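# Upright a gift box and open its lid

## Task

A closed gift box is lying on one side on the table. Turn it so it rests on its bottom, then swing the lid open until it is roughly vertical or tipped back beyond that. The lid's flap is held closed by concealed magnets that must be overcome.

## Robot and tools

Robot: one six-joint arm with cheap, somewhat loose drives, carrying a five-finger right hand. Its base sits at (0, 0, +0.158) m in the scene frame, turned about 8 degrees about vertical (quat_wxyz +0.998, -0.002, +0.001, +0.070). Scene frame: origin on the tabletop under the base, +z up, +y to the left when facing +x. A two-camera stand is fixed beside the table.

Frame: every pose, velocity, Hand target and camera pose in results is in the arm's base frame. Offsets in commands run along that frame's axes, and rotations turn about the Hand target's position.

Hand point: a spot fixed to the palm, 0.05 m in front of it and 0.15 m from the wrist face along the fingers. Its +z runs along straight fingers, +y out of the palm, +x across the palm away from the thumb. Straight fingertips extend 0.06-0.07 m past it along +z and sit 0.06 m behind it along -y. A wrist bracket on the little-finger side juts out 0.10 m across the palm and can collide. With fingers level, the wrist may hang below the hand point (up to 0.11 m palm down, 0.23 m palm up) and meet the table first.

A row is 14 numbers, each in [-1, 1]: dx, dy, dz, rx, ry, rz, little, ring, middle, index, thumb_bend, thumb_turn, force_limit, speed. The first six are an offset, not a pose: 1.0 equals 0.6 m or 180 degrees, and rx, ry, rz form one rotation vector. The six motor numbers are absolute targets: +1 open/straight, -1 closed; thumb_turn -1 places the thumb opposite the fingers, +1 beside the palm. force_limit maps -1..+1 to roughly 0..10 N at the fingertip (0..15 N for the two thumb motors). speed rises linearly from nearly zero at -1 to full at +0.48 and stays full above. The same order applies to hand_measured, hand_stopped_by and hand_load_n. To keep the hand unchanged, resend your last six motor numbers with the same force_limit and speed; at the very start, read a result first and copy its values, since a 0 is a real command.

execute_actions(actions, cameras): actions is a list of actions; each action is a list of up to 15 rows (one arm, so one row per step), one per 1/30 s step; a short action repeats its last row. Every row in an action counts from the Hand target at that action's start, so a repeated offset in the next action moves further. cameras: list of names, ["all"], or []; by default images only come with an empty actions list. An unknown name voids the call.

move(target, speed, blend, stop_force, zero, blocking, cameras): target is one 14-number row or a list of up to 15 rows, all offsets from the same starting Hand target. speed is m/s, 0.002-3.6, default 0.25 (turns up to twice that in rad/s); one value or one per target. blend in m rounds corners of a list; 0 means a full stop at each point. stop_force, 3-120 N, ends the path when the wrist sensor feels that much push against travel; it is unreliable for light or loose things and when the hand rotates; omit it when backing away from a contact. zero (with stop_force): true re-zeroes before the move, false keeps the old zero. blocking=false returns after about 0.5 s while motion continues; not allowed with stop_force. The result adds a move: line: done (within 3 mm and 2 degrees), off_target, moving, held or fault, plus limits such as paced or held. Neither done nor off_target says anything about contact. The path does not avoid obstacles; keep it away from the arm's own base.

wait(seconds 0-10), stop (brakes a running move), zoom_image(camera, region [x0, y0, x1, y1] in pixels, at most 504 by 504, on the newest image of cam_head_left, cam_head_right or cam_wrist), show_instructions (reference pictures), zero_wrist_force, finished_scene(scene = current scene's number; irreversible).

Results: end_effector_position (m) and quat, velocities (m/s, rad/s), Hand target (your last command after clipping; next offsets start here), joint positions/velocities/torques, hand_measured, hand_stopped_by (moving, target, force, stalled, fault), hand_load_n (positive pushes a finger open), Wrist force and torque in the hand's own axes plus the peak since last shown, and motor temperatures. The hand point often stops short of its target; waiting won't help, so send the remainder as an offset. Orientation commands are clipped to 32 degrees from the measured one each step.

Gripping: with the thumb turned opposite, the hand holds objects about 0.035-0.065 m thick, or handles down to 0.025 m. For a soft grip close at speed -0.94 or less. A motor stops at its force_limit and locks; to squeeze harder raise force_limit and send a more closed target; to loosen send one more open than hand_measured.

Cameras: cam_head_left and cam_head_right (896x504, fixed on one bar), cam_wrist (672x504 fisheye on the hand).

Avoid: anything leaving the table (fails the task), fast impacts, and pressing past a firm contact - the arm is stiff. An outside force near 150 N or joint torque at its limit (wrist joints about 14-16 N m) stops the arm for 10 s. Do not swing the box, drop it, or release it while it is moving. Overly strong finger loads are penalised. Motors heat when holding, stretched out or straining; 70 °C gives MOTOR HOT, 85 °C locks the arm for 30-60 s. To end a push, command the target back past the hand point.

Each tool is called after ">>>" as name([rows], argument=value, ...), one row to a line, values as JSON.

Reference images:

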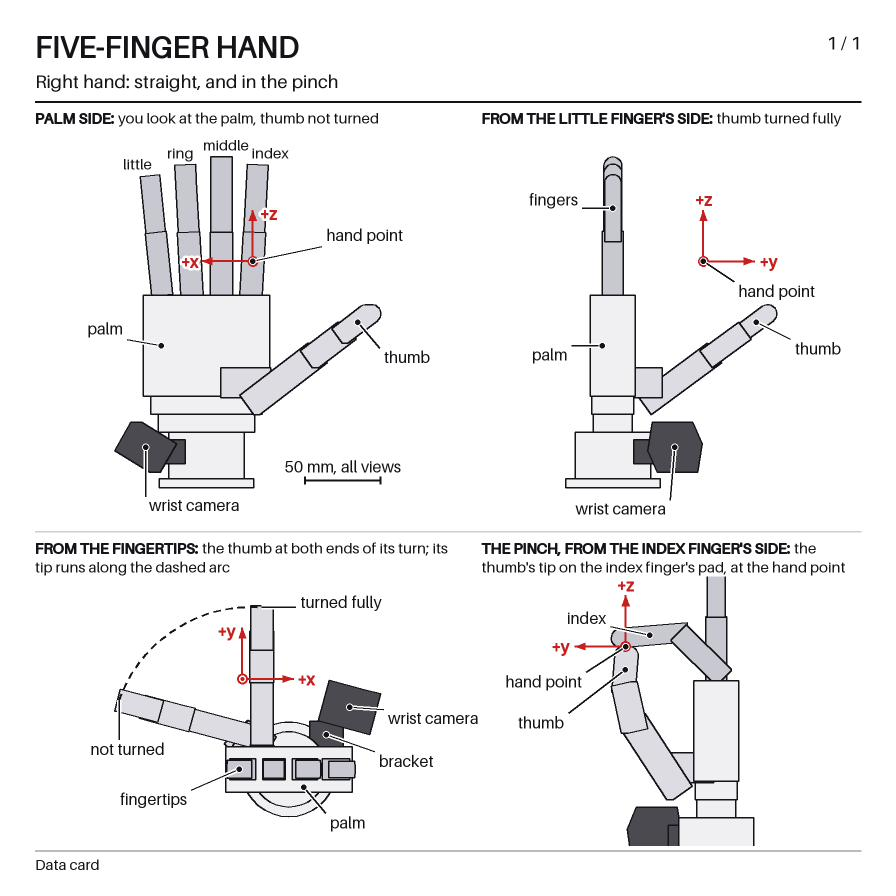

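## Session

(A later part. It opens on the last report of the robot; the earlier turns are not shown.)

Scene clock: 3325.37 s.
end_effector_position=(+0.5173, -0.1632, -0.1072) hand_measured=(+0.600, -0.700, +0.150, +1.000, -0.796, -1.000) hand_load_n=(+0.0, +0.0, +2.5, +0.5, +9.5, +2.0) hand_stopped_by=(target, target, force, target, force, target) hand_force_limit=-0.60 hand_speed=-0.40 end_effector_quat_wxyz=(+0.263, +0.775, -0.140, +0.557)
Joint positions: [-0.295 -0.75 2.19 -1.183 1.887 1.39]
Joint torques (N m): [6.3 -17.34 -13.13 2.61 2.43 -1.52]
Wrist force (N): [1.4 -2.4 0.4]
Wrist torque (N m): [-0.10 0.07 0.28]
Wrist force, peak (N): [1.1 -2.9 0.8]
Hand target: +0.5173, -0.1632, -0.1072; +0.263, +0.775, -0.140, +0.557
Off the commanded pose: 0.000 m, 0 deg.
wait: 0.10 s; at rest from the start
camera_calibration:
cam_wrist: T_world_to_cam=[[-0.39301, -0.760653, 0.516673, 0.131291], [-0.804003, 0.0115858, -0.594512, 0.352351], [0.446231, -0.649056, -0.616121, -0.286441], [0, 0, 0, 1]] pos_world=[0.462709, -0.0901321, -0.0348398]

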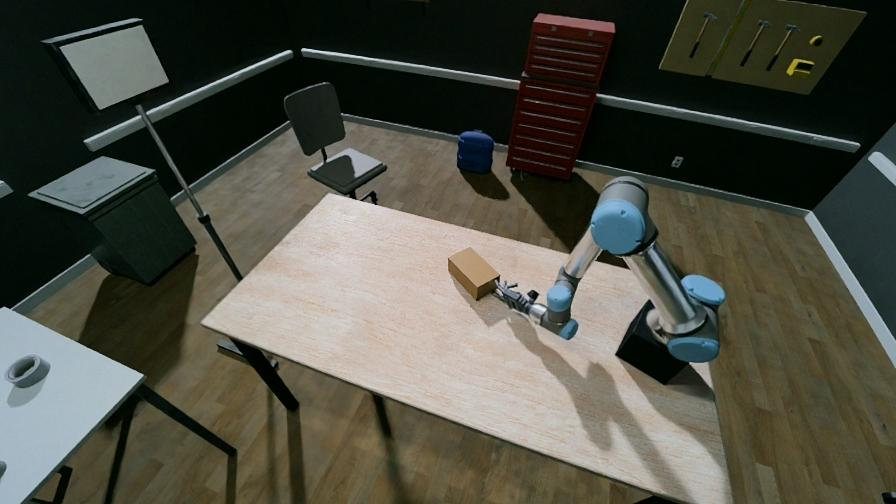

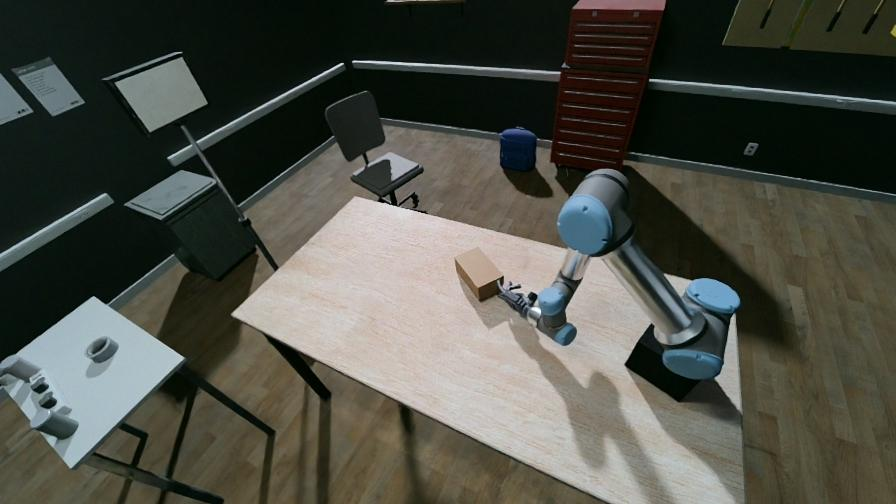

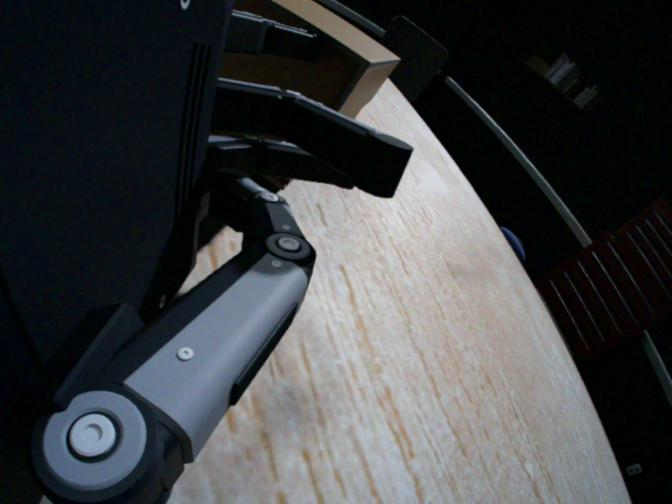

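>>> move([
  [0.0, 0.0, 0.0133, 0, 0, 0, 0.6, -0.7, 0.15, 1, -1, -1, -0.6, -0.4],
], speed=0.02, cameras=["cam_head_right", "cam_wrist"])

>>> zoom_image(camera="cam_head_right", region=[475, 260, 525, 310])

>>> zoom_image(camera="cam_wrist", region=[220, 0, 420, 200])

Scene clock: 3351.40 s.
end_effector_position=(+0.5173, -0.1632, -0.0993) hand_measured=(+0.600, -0.700, +0.150, +1.000, -0.796, -1.000) hand_load_n=(+0.5, +0.0, +3.0, +0.0, +10.0, +2.0) hand_stopped_by=(target, target, force, target, force, target) hand_force_limit=-0.60 hand_speed=-0.40 end_effector_quat_wxyz=(+0.263, +0.775, -0.140, +0.557)
Joint positions: [-0.295 -0.773 2.196 -1.166 1.887 1.39]
Joint torques (N m): [5.4 -54.94 7.89 1.55 -0.09 -1.01]
Wrist force (N): [-1.7 -1.1 0.5]
Wrist torque (N m): [-0.15 -0.18 0.05]
Wrist force, peak (N): [2.1 -2.4 0.6]
Hand target: +0.5173, -0.1632, -0.0992; +0.263, +0.775, -0.140, +0.557
Off the commanded pose: 0.000 m, 0 deg.
move: done
camera_calibration:
cam_wrist: T_world_to_cam=[[-0.393032, -0.760619, 0.516705, 0.127184], [-0.803978, 0.0115474, -0.594547, 0.356951], [0.446258, -0.649096, -0.616059, -0.281543], [0, 0, 0, 1]] pos_world=[0.462609, -0.090132, -0.0269398]
Images, in order (width x height): cam_head_right 896x504, cam_wrist 672x504.

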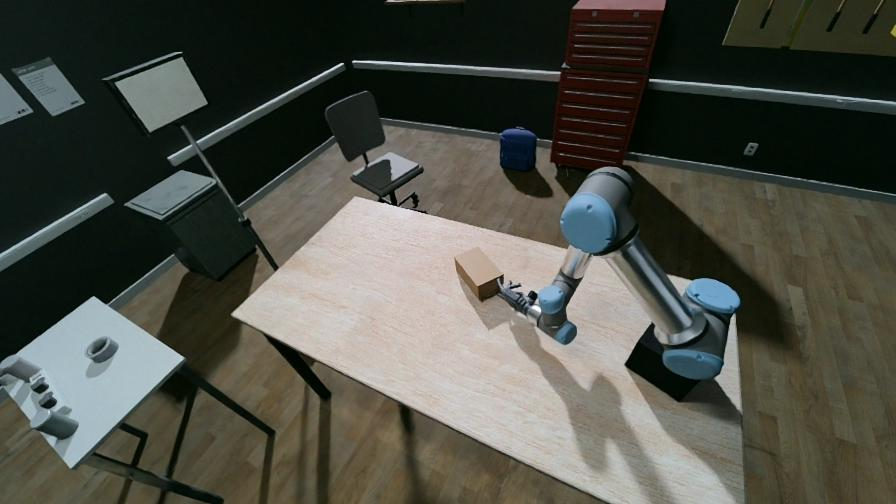

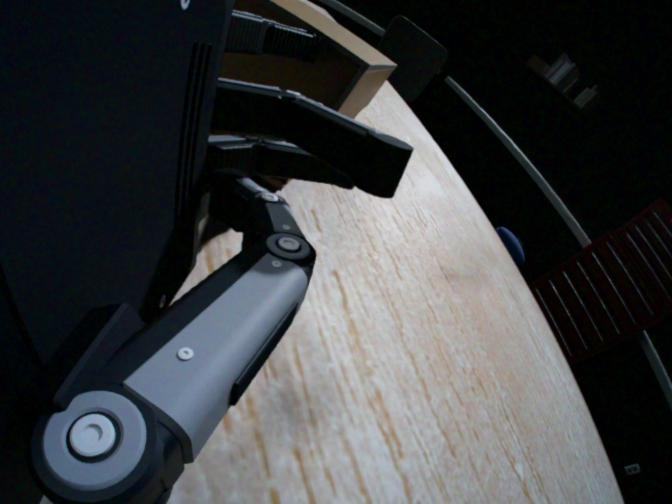

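Scaled by 10.080 from the camera's 896x504 image, which has a finer 1280x720 frame.

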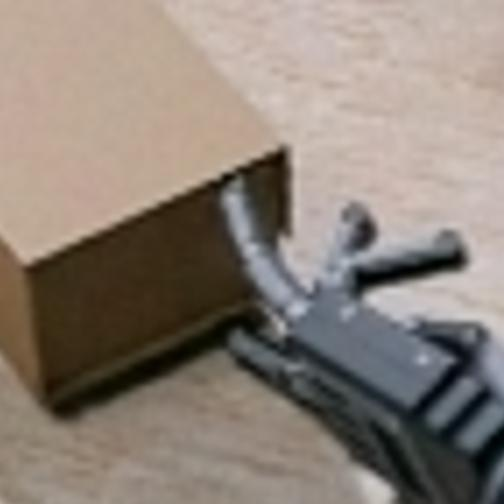

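Scaled by 2.520 from the camera's 672x504 image, which has a finer 960x720 frame.

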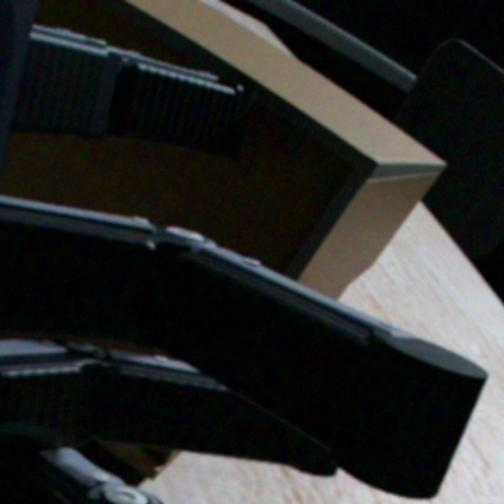

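>>> move([
  [0.0, 0.0, -0.0117, 0, 0, 0, 0.6, -0.7, 0.15, 1, -1, -1, -0.6, -0.4],
  [-0.043, 0.0485, -0.005, 0, 0, 0, 0.6, -0.7, 0.15, 1, -1, -1, -0.6, -0.4],
  [-0.043, 0.0485, 0.12, 0, 0, 0, 0.6, -0.7, 0.15, 1, -1, -1, -0.6, -0.4],
], speed=[0.04, 0.06, 0.15], cameras=["all"])

>>> zoom_image(camera="cam_head_left", region=[430, 230, 530, 310])

>>> zoom_image(camera="cam_wrist", region=[190, 100, 490, 340])

>>> zoom_image(camera="cam_head_right", region=[440, 235, 540, 315])

Scene clock: 3536.97 s.
end_effector_position=(+0.4914, -0.1341, -0.0273) hand_measured=(+0.600, -0.700, +0.150, +1.000, -0.796, -1.000) hand_load_n=(+0.0, +0.0, +2.5, +0.0, +9.5, +2.5) hand_stopped_by=(target, target, force, target, force, target) hand_force_limit=-0.60 hand_speed=-0.40 end_effector_quat_wxyz=(+0.263, +0.775, -0.140, +0.557)
Joint positions: [-0.229 -0.999 2.288 -1.026 1.95 1.408]
Joint torques (N m): [7.21 -46.67 -17.08 2.25 1.85 1]
Wrist force (N): [-0.4 -0.1 0.5]
Wrist torque (N m): [-0.12 -0.06 0.11]
Wrist force, peak (N): [1.3 -0.3 -1.9]
Hand target: +0.4915, -0.1341, -0.0272; +0.263, +0.775, -0.140, +0.557
Off the commanded pose: 0.000 m, 0 deg.
move: done
camera_calibration:
cam_wrist: T_world_to_cam=[[-0.393026, -0.760627, 0.516698, 0.102048], [-0.80404, 0.0116377, -0.594461, 0.378707], [0.44615, -0.649085, -0.616149, -0.206668], [0, 0, 0, 1]] pos_world=[0.436809, -0.0609319, 0.0450603]

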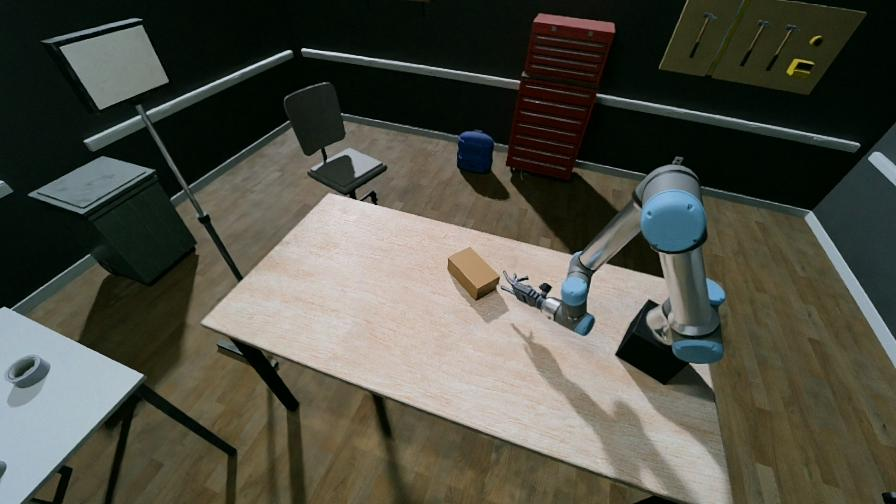

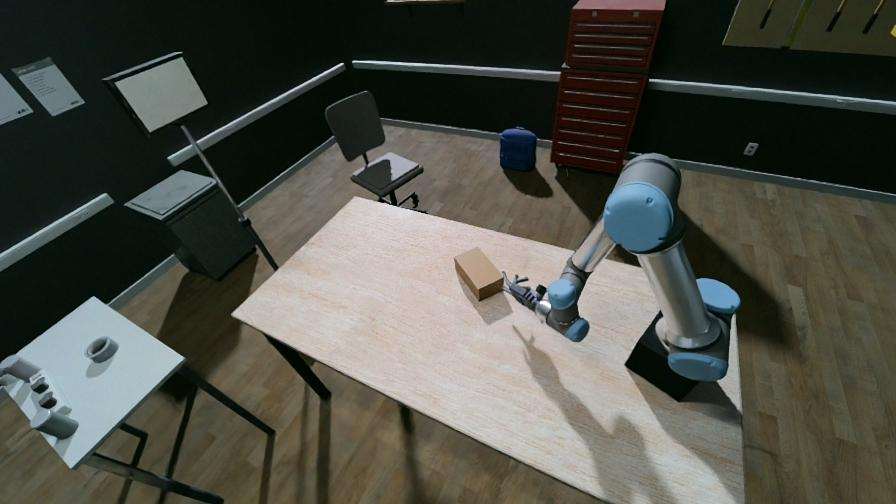

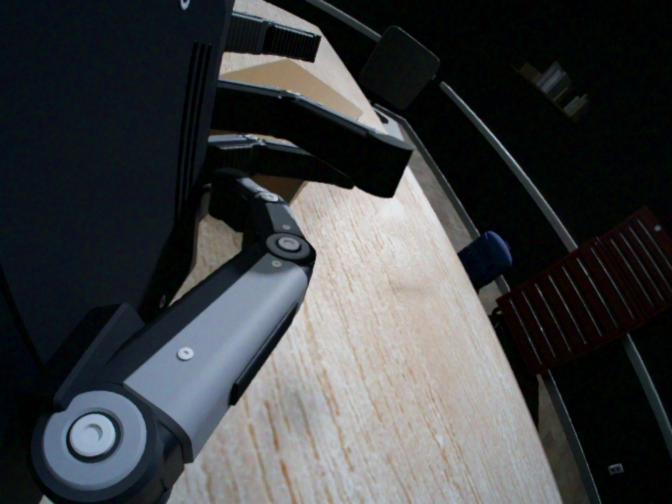

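Scaled by 5.040 from the camera's 896x504 image, which has a finer 1280x720 frame.

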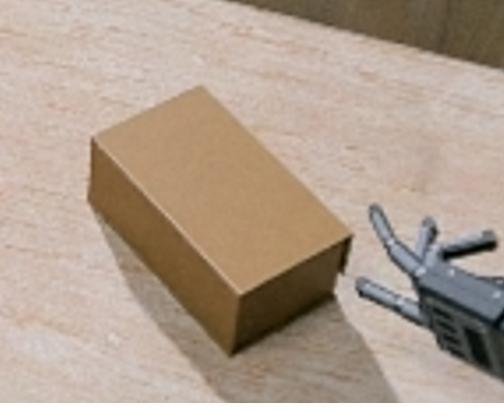

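Scaled by 1.680 from the camera's 672x504 image, which has a finer 960x720 frame.

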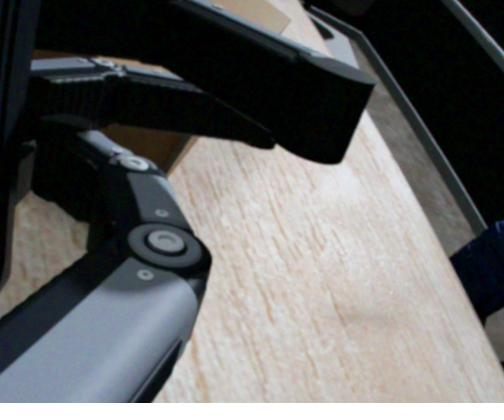

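Scaled by 5.040 from the camera's 896x504 image, which has a finer 1280x720 frame.

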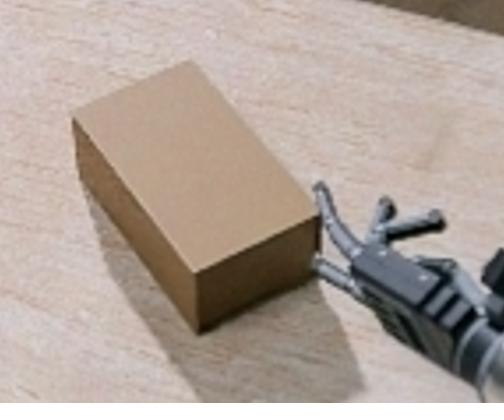

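>>> move([
  [0.0423, -0.0013, -0.055, -0.0720, 0.0567, -0.0075, 1, -0.7, 0.15, 0.65, -1, -1, -0.6, -0.4],
], speed=0.15, cameras=["all"])

>>> zoom_image(camera="cam_head_left", region=[430, 230, 530, 310])

>>> zoom_image(camera="cam_wrist", region=[190, 0, 490, 240])

>>> zoom_image(camera="cam_head_right", region=[440, 235, 540, 315])

Scene clock: 3612.00 s.
end_effector_position=(+0.5169, -0.1349, -0.0602) hand_measured=(+1.000, -0.700, +0.150, +0.650, -0.796, -1.000) hand_load_n=(+0.0, +0.0, +2.5, +0.0, +9.5, +2.0) hand_stopped_by=(target, target, force, target, force, target) hand_force_limit=-0.60 hand_speed=-0.40 end_effector_quat_wxyz=(+0.367, +0.785, -0.062, +0.495)
Joint positions: [-0.154 -0.811 2.134 -1.038 2.114 1.163]
Joint torques (N m): [8.38 -18 -16.55 -3.34 1.87 -1.21]
Wrist force (N): [-0.1 -0.4 0.8]
Wrist torque (N m): [-0.18 -0.12 0.12]
Wrist force, peak (N): [-0.6 -0.8 1.0]
Hand target: +0.5169, -0.1349, -0.0602; +0.367, +0.785, -0.062, +0.495
Off the commanded pose: 0.000 m, 0 deg.
move: done
camera_calibration:
cam_wrist: T_world_to_cam=[[-0.297182, -0.610099, 0.734481, 0.11226], [-0.897008, -0.0852096, -0.433723, 0.424252], [0.327198, -0.78773, -0.521941, -0.190349], [0, 0, 0, 1]] pos_world=[0.476201, -0.0453032, 0.00220372]

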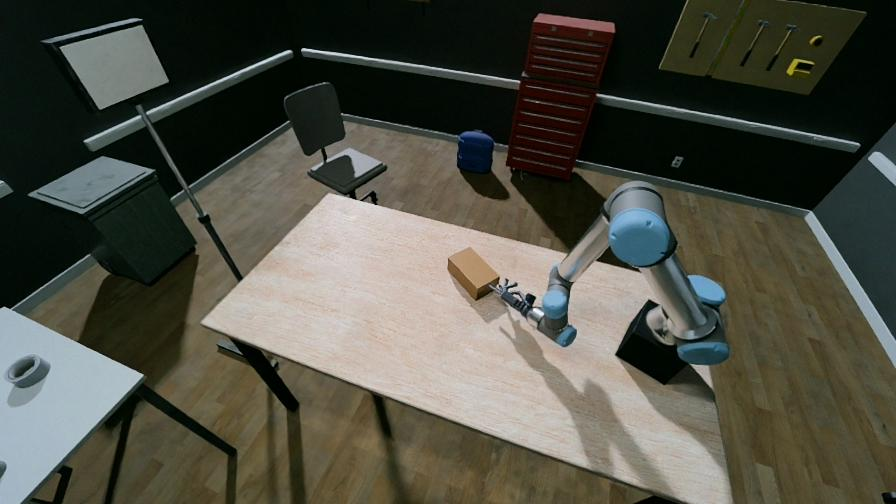

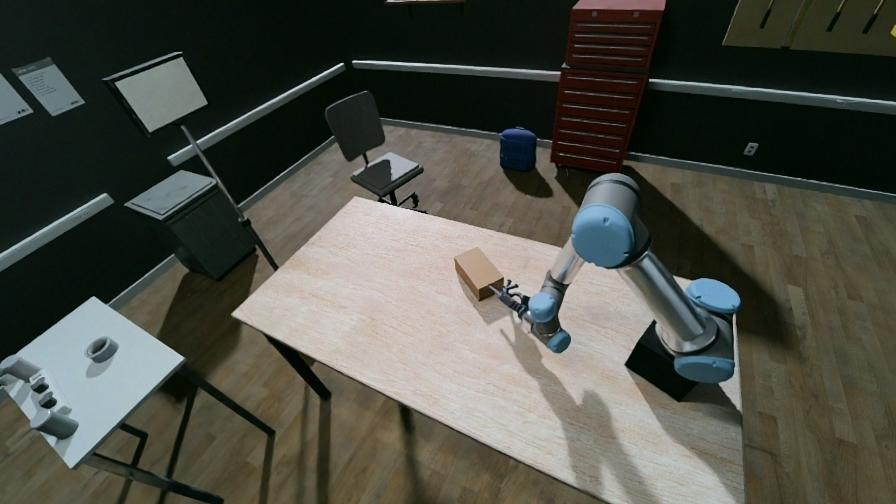

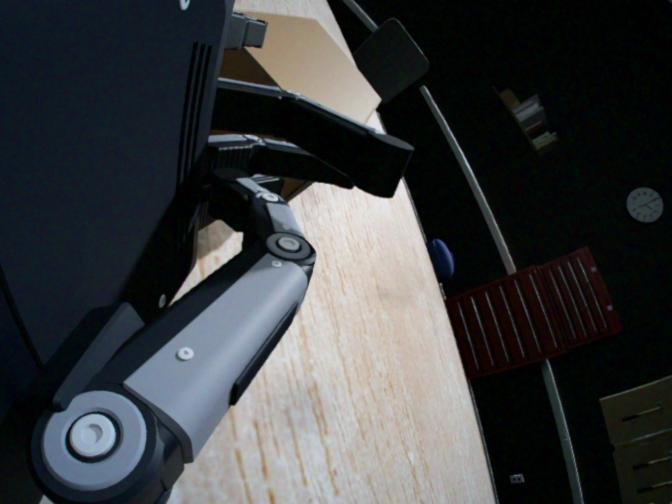

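Scaled by 5.040 from the camera's 896x504 image, which has a finer 1280x720 frame.

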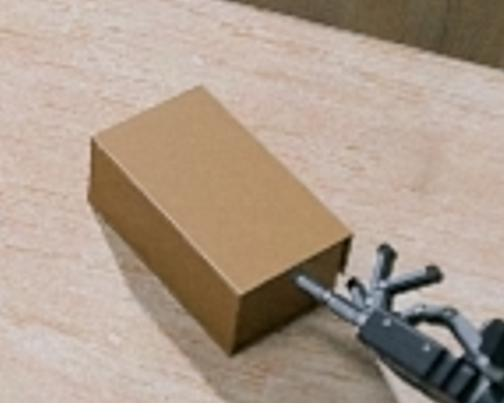

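Scaled by 1.680 from the camera's 672x504 image, which has a finer 960x720 frame.

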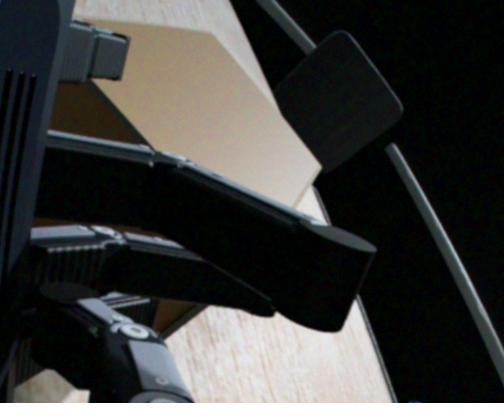

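Scaled by 5.040 from the camera's 896x504 image, which has a finer 1280x720 frame.

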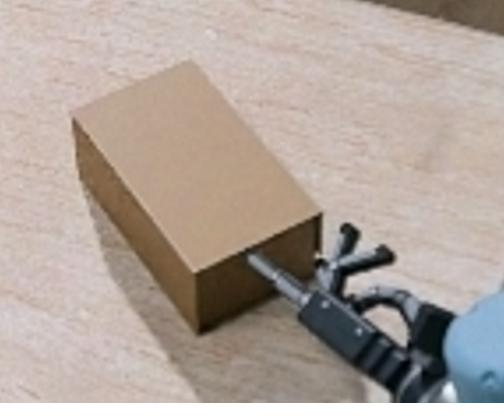

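>>> move([
  [-0.023, 0.024, 0.02, 0, 0, 0, 0.6, -0.7, 0.15, 1, -1, -1, -0.6, -0.4],
  [0.0018, 0.0423, -0.05, 0.2262, -0.2001, -0.0804, 0.6, -0.7, 0.15, 1, -1, -1, -0.6, -0.4],
  [0.0018, 0.0423, -0.1363, 0.2262, -0.2001, -0.0804, 0.6, -0.7, 0.15, 1, -1, -1, -0.6, -0.4],
], speed=[0.15, 0.25, 0.1], blend=[0.01, 0, 0], cameras=["cam_head_left", "cam_head_right", "cam_wrist"])

>>> zoom_image(camera="cam_head_left", region=[430, 230, 530, 310])

>>> zoom_image(camera="cam_wrist", region=[220, 0, 420, 140])

>>> zoom_image(camera="cam_head_right", region=[440, 235, 540, 315])

Scene clock: 3740.97 s.
end_effector_position=(+0.5179, -0.1095, -0.1419) hand_measured=(+0.600, -0.700, +0.150, +1.000, -0.796, -1.000) hand_load_n=(+0.0, +0.0, +3.0, +0.0, +9.5, +2.0) hand_stopped_by=(target, target, force, target, force, target) hand_force_limit=-0.60 hand_speed=-0.40 end_effector_quat_wxyz=(+0.097, +0.661, -0.429, +0.608)
Joint positions: [-0.155 -0.744 2.122 -1.089 2.13 2.146]
Joint torques (N m): [-7.25 -19.21 -16.06 -2.83 -0.61 -0.84]
Wrist force (N): [0.0 1.1 0.3]
Wrist torque (N m): [0.06 -0.12 0.03]
Wrist force, peak (N): [-0.5 -0.8 1.5]
Hand target: +0.5180, -0.1095, -0.1420; +0.097, +0.661, -0.429, +0.608
Off the commanded pose: 0.000 m, 0 deg.
move: done
camera_calibration:
cam_wrist: T_world_to_cam=[[-0.690951, -0.713593, -0.115638, 0.260077], [-0.441179, 0.54297, -0.714524, 0.184831], [0.572667, -0.442684, -0.689988, -0.326622], [0, 0, 0, 1]] pos_world=[0.448289, -0.0593592, -0.0632239]

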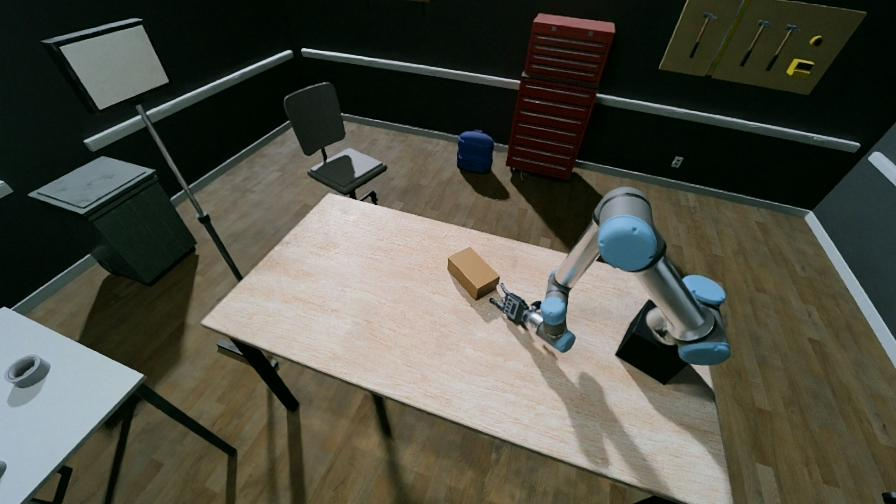

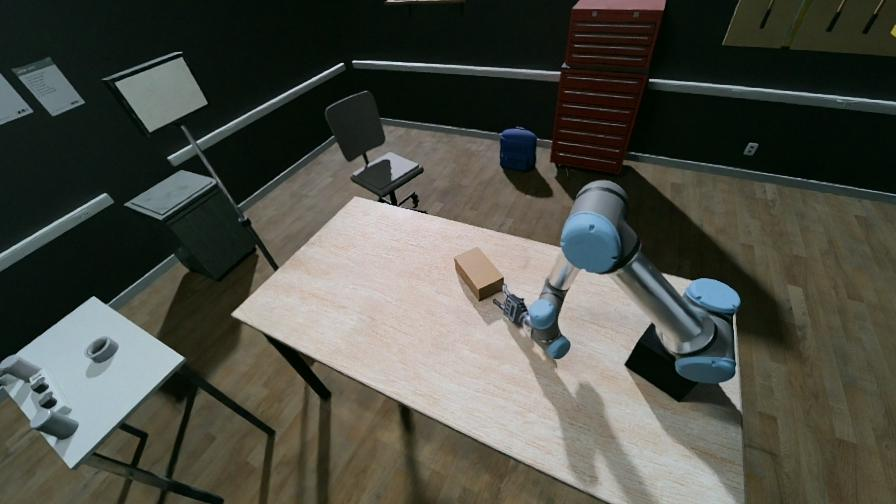

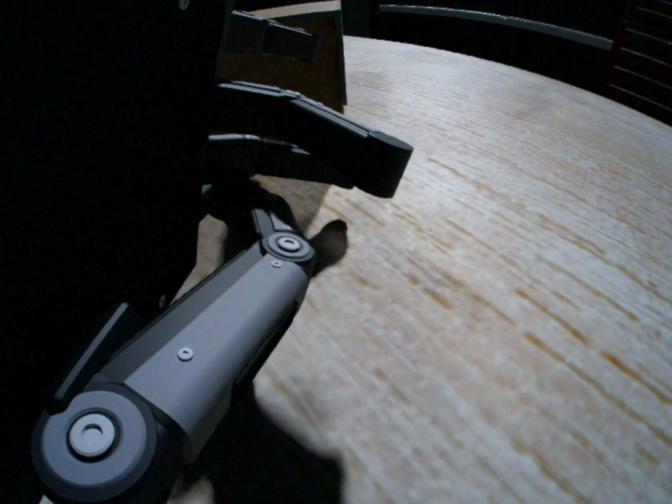

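Scaled by 5.040 from the camera's 896x504 image, which has a finer 1280x720 frame.

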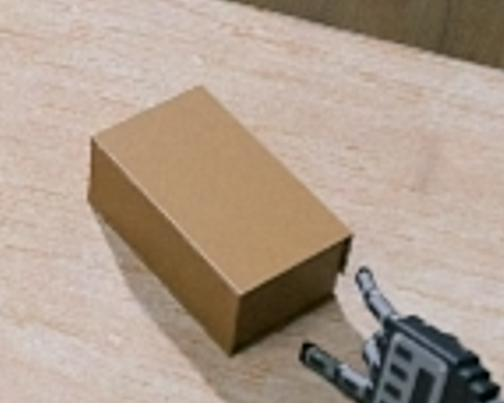

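Scaled by 2.520 from the camera's 672x504 image, which has a finer 960x720 frame.

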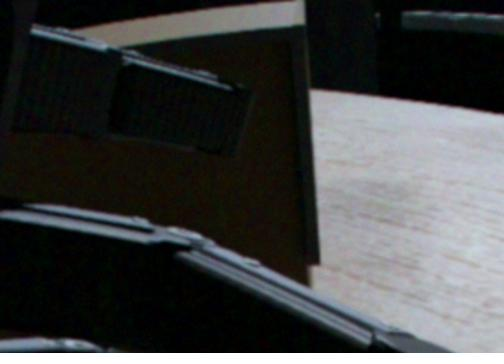

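Scaled by 5.040 from the camera's 896x504 image, which has a finer 1280x720 frame.

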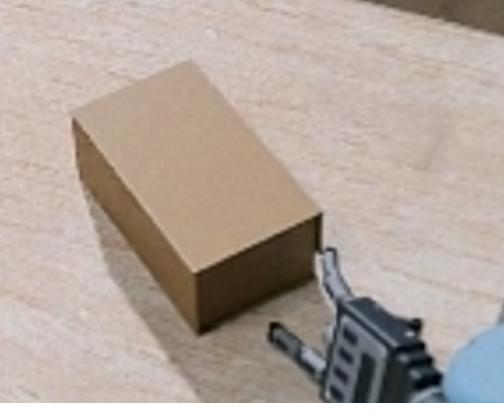

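>>> execute_actions(actions=[])

Scene clock: 3778.43 s.
end_effector_position=(+0.5180, -0.1095, -0.1420) hand_measured=(+0.600, -0.700, +0.150, +1.000, -0.796, -1.000) hand_load_n=(+0.0, +0.0, +3.0, +0.0, +9.5, +2.0) hand_stopped_by=(target, target, force, target, force, target) hand_force_limit=-0.60 hand_speed=-0.40 end_effector_quat_wxyz=(+0.097, +0.661, -0.429, +0.608)
Joint positions: [-0.155 -0.743 2.122 -1.089 2.13 2.146]
Joint velocities: within noise
Joint torques (N m): [-6.84 -19.88 -14.5 -3.06 -0.71 -0.87]
Motor temperatures (°C): [28 30 27 37 36 34]
Wrist force (N): [0.1 0.7 0.2]
Wrist torque (N m): [0.00 -0.13 0.03]
Wrist force, peak (N): [0.1 1.1 0.5]
Hand target: +0.5180, -0.1095, -0.1420; +0.097, +0.661, -0.429, +0.608
Off the commanded pose: 0.000 m, 0 deg.
camera_calibration:
cam_wrist: T_world_to_cam=[[-0.690975, -0.71356, -0.115695, 0.260086], [-0.441092, 0.542988, -0.714564, 0.18479], [0.572705, -0.442714, -0.689937, -0.326637], [0, 0, 0, 1]] pos_world=[0.448289, -0.0593591, -0.0632241]

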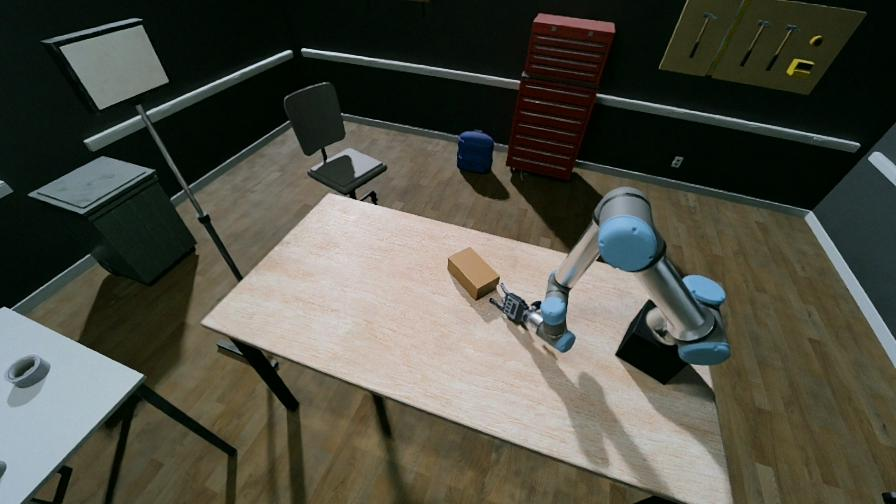

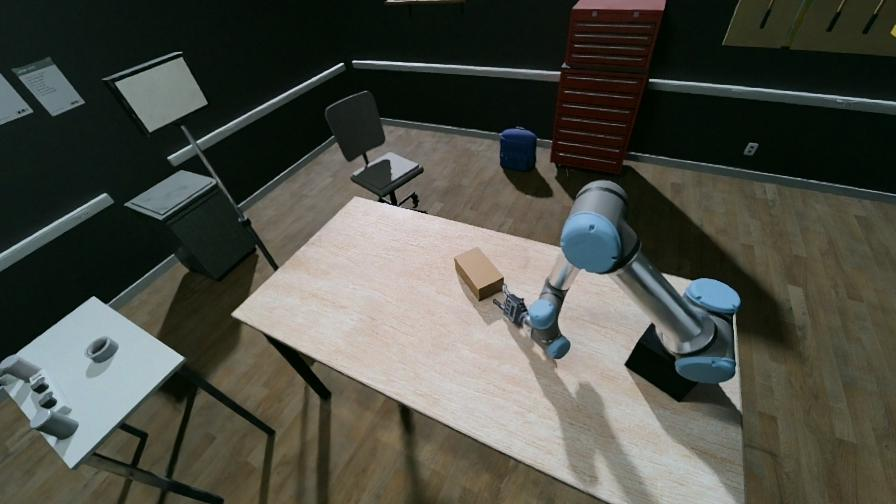

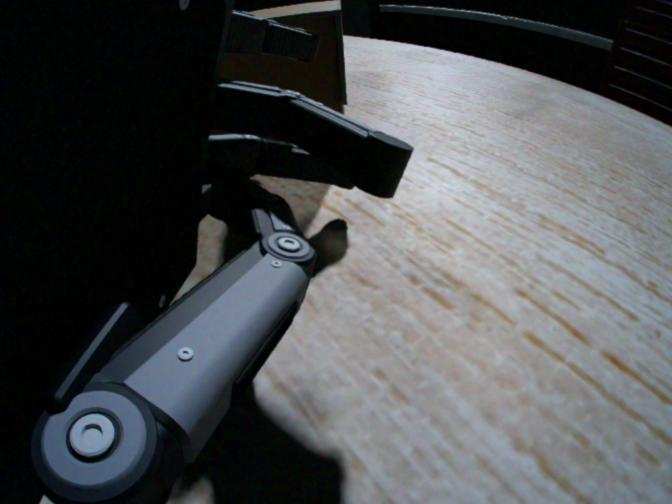

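>>> move(target=[0.0048,0.0046,0,0,0,0,0.6,-0.7,0.15,1,-1,-1,-0.6,-0.4], speed=0.05)

>>> move(target=[0.0566,-0.0566,0,0,0,0,0.6,-0.7,0.15,1,-1,-1,-0.6,-0.4], speed=0.012, stop_force=4, cameras=["cam_head_left","cam_wrist"])

>>> zoom_image(camera="cam_head_left", region=[430, 230, 530, 310])

>>> zoom_image(camera="cam_wrist", region=[200, 0, 400, 150])

Scene clock: 3798.67 s.
end_effector_position=(+0.5208, -0.1068, -0.1420) hand_measured=(+0.600, -0.700, +0.150, +1.000, -0.796, -1.000) hand_load_n=(+0.0, +0.0, +2.5, +0.0, +9.5, +2.0) hand_stopped_by=(target, target, force, target, force, target) hand_force_limit=-0.60 hand_speed=-0.40 end_effector_quat_wxyz=(+0.097, +0.661, -0.429, +0.608)
Joint positions: [-0.147 -0.741 2.112 -1.079 2.139 2.149]
Joint torques (N m): [6.04 -19.83 -14.89 2.2 0.98 1.6]
Wrist force (N): [0.2 0.6 0.1]
Wrist torque (N m): [-0.02 -0.15 0.04]
Wrist force, peak (N): [0.3 1.0 0.7]
Hand target: +0.5208, -0.1068, -0.1420; +0.097, +0.661, -0.429, +0.608
Off the commanded pose: 0.000 m, 0 deg.
move: done

Scene clock: 3803.57 s.
end_effector_position=(+0.5548, -0.1407, -0.1420) hand_measured=(+0.600, -0.700, +0.150, +1.000, -0.796, -1.000) hand_load_n=(-0.5, +0.0, +3.0, +0.0, +9.5, +1.5) hand_stopped_by=(target, target, force, target, force, target) hand_force_limit=-0.60 hand_speed=-0.40 end_effector_quat_wxyz=(+0.097, +0.661, -0.429, +0.608)
Joint positions: [-0.219 -0.724 2.032 -1.028 2.07 2.125]
Joint torques (N m): [-8.35 -21.31 -17.59 2.37 -0.82 -1.38]
Wrist force (N): [0.5 0.4 -1.6]
Wrist torque (N m): [0.06 0.04 0.10]
Wrist force, peak (N): [1.0 0.8 -1.4]
Hand target: +0.5548, -0.1407, -0.1420; +0.097, +0.661, -0.429, +0.608
Off the commanded pose: 0.000 m, 0 deg.
move: done
camera_calibration:
cam_wrist: T_world_to_cam=[[-0.690975, -0.71356, -0.115695, 0.263251], [-0.441092, 0.542988, -0.714564, 0.217964], [0.572705, -0.442714, -0.689937, -0.361526], [0, 0, 0, 1]] pos_world=[0.485089, -0.0905591, -0.0632241]
Images, in order (width x height): cam_head_left 896x504, cam_wrist 672x504.

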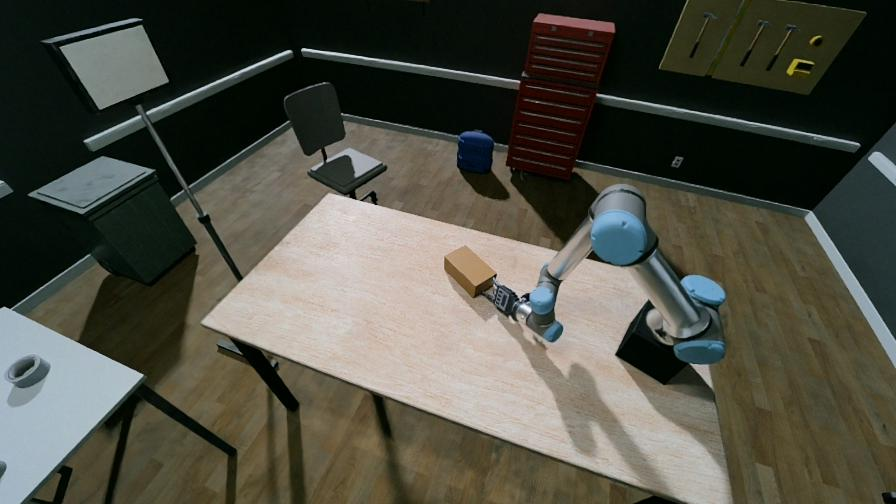

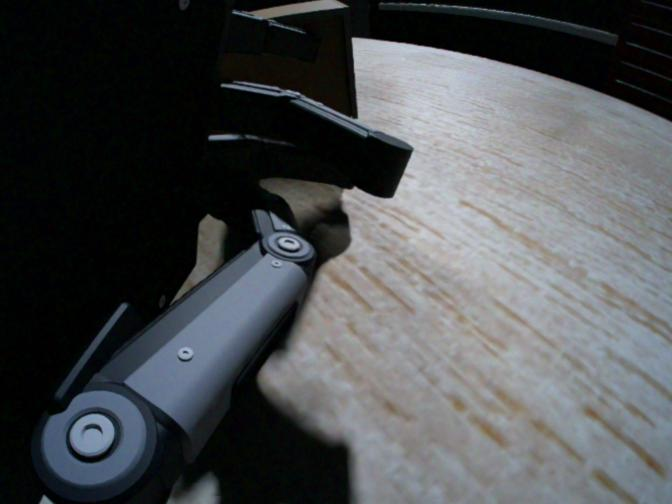

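Scaled by 5.040 from the camera's 896x504 image, which has a finer 1280x720 frame.

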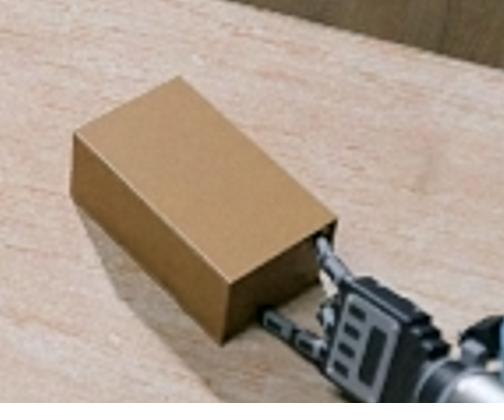

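Scaled by 2.520 from the camera's 672x504 image, which has a finer 960x720 frame.

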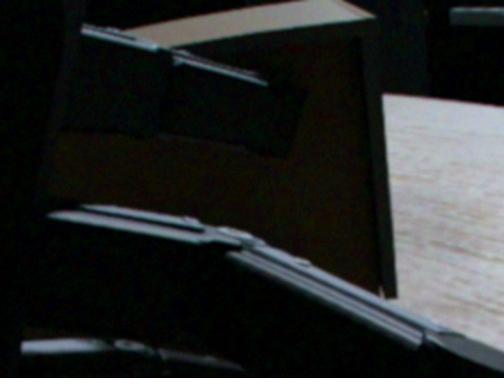

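>>> move(target=[0,0,-0.017,0,0,0,0.6,-0.7,0.15,1,-1,-1,-0.6,-0.4], speed=0.005, stop_force=3)

Scene clock: 3814.97 s.
end_effector_position=(+0.5548, -0.1407, -0.1444) hand_measured=(+0.600, -0.700, +0.150, +1.000, -0.796, -1.000) hand_load_n=(+0.0, +0.0, +2.5, +0.0, +9.5, +2.0) hand_stopped_by=(target, target, force, target, force, target) hand_force_limit=-0.60 hand_speed=-0.40 end_effector_quat_wxyz=(+0.097, +0.661, -0.429, +0.608)
Joint positions: [-0.219 -0.718 2.03 -1.033 2.07 2.125]
Joint torques (N m): [-6.59 -58.46 5.62 2.01 -0.4 -1.19]
Wrist force (N): [-0.3 0.9 -1.3]
Wrist torque (N m): [0.12 -0.08 0.12]
Wrist force, peak (N): [3.1 -1.2 -3.8]
Hand target: +0.5548, -0.1407, -0.1444; +0.097, +0.661, -0.429, +0.608 (not the last commanded pose)
Off the commanded pose: 0.008 m, 0 deg.
move: contact

>>> move([
  [-0.0124,-0.0211,0.0185,-0.0481,0.0433,0.0161,0.6,-0.7,0.15,1,-1,-1,-0.6,-0.4],
  [-0.0194,-0.0332,0.0294,-0.0761,0.0685,0.0255,0.6,-0.7,0.15,1,-1,-1,-0.6,-0.4],
], speed=0.03, blend=0.003, cameras=["cam_head_left","cam_wrist"])

>>> zoom_image(camera="cam_head_left", region=[430, 230, 530, 310])

>>> zoom_image(camera="cam_wrist", region=[200, 0, 400, 150])

Scene clock: 3905.00 s.
end_effector_position=(+0.5432, -0.1607, -0.1267) hand_measured=(+0.600, -0.700, +0.150, +1.000, -0.796, -1.000) hand_load_n=(-0.5, +0.0, +3.0, +0.0, +9.5, +2.0) hand_stopped_by=(target, target, force, target, force, target) hand_force_limit=-0.60 hand_speed=-0.40 end_effector_quat_wxyz=(+0.196, +0.722, -0.315, +0.584)
Joint positions: [-0.237 -0.726 2.048 -1.046 2.052 1.788]
Joint torques (N m): [-7.67 -54.75 7.12 -2.29 -0.47 -1.74]
Wrist force (N): [2.2 -1.1 -0.8]
Wrist torque (N m): [0.04 0.19 0.28]
Wrist force, peak (N): [2.0 -1.5 -0.9]
Hand target: +0.5432, -0.1607, -0.1267; +0.196, +0.722, -0.314, +0.584
Off the commanded pose: 0.000 m, 0 deg.
move: done
camera_calibration:
cam_wrist: T_world_to_cam=[[-0.622023, -0.755934, 0.204087, 0.239029], [-0.630255, 0.328712, -0.703368, 0.304315], [0.464614, -0.566138, -0.680898, -0.313138], [0, 0, 0, 1]] pos_world=[0.485966, -0.0966212, -0.0479518]
Images, in order (width x height): cam_head_left 896x504, cam_wrist 672x504.

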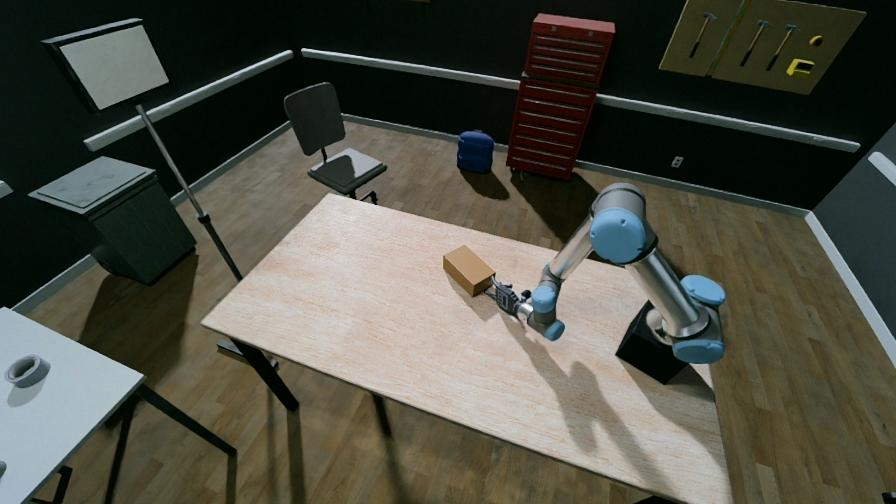

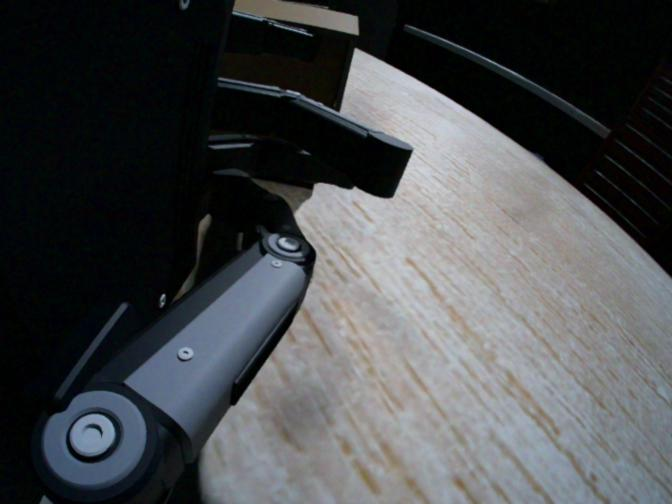

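Scaled by 5.040 from the camera's 896x504 image, which has a finer 1280x720 frame.

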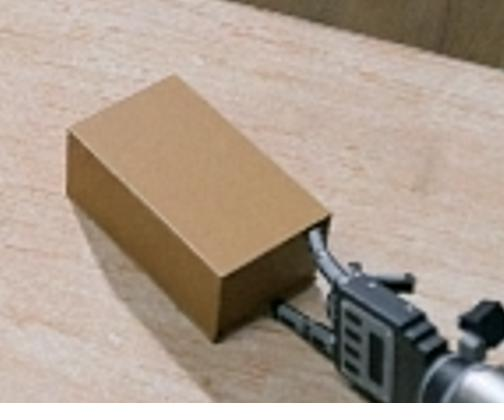

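Scaled by 2.520 from the camera's 672x504 image, which has a finer 960x720 frame.

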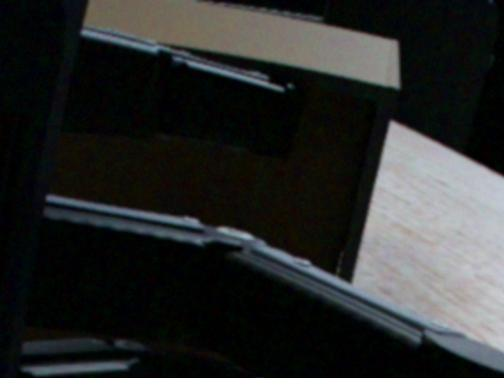

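>>> move(target=[-0.0091,-0.0164,0.0169,-0.0401,0.0361,0.0134,0.6,-0.7,0.15,1,-1,-1,-0.6,-0.4], speed=0.03, cameras=["cam_head_left","cam_wrist"])

>>> zoom_image(camera="cam_head_left", region=[430, 230, 530, 310])

>>> zoom_image(camera="cam_wrist", region=[200, 0, 400, 150])

Scene clock: 3925.90 s.
end_effector_position=(+0.5377, -0.1705, -0.1166) hand_measured=(+0.600, -0.700, +0.150, +1.000, -0.796, -1.000) hand_load_n=(-0.5, +0.0, +2.5, +0.5, +9.5, +2.0) hand_stopped_by=(target, target, force, target, force, target) hand_force_limit=-0.60 hand_speed=-0.40 end_effector_quat_wxyz=(+0.246, +0.747, -0.250, +0.565)
Joint positions: [-0.25 -0.729 2.06 -1.058 2.04 1.61]
Joint torques (N m): [-9.59 -55.42 6.68 -2.27 0.04 -1.4]
Wrist force (N): [2.4 -3.2 -0.6]
Wrist torque (N m): [0.03 0.14 0.32]
Wrist force, peak (N): [1.9 -3.8 -1.1]
Hand target: +0.5377, -0.1705, -0.1166; +0.246, +0.747, -0.250, +0.565
Off the commanded pose: 0.000 m, 0 deg.
move: done
camera_calibration:
cam_wrist: T_world_to_cam=[[-0.557941, -0.744854, 0.365915, 0.212437], [-0.719264, 0.214086, -0.660929, 0.344503], [0.413958, -0.631949, -0.655194, -0.290308], [0, 0, 0, 1]] pos_world=[0.486492, -0.0989784, -0.0402505]
Images, in order (width x height): cam_head_left 896x504, cam_wrist 672x504.

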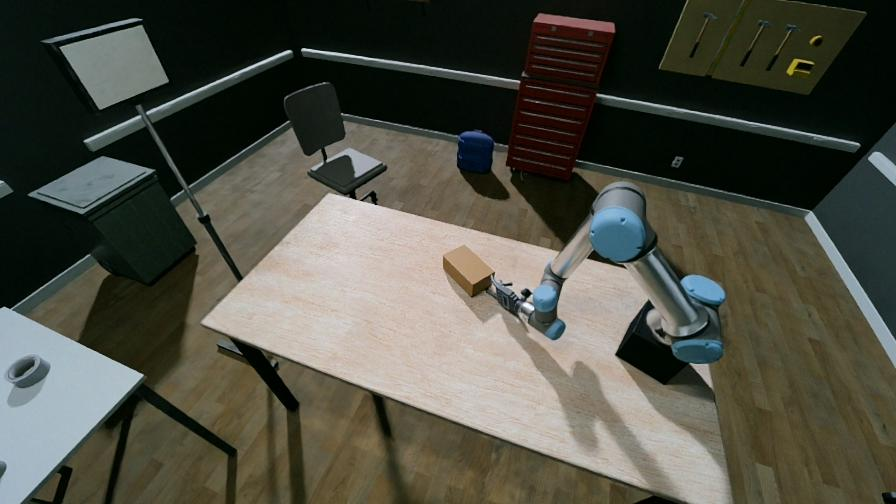

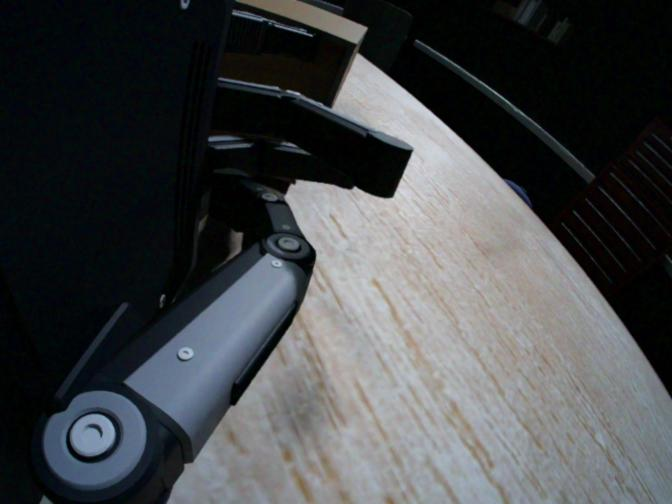

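Scaled by 5.040 from the camera's 896x504 image, which has a finer 1280x720 frame.

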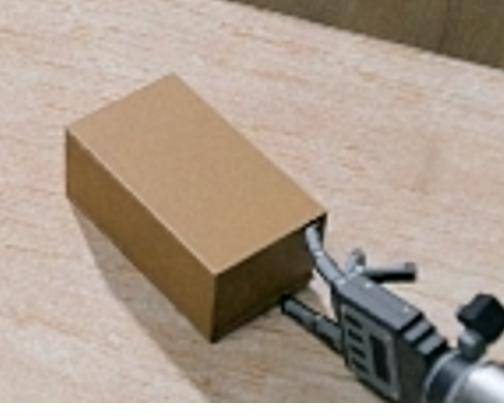

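Scaled by 2.520 from the camera's 672x504 image, which has a finer 960x720 frame.

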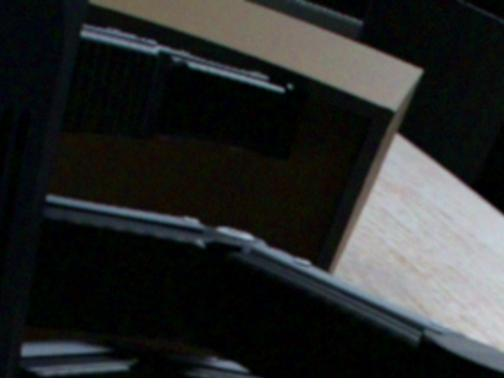

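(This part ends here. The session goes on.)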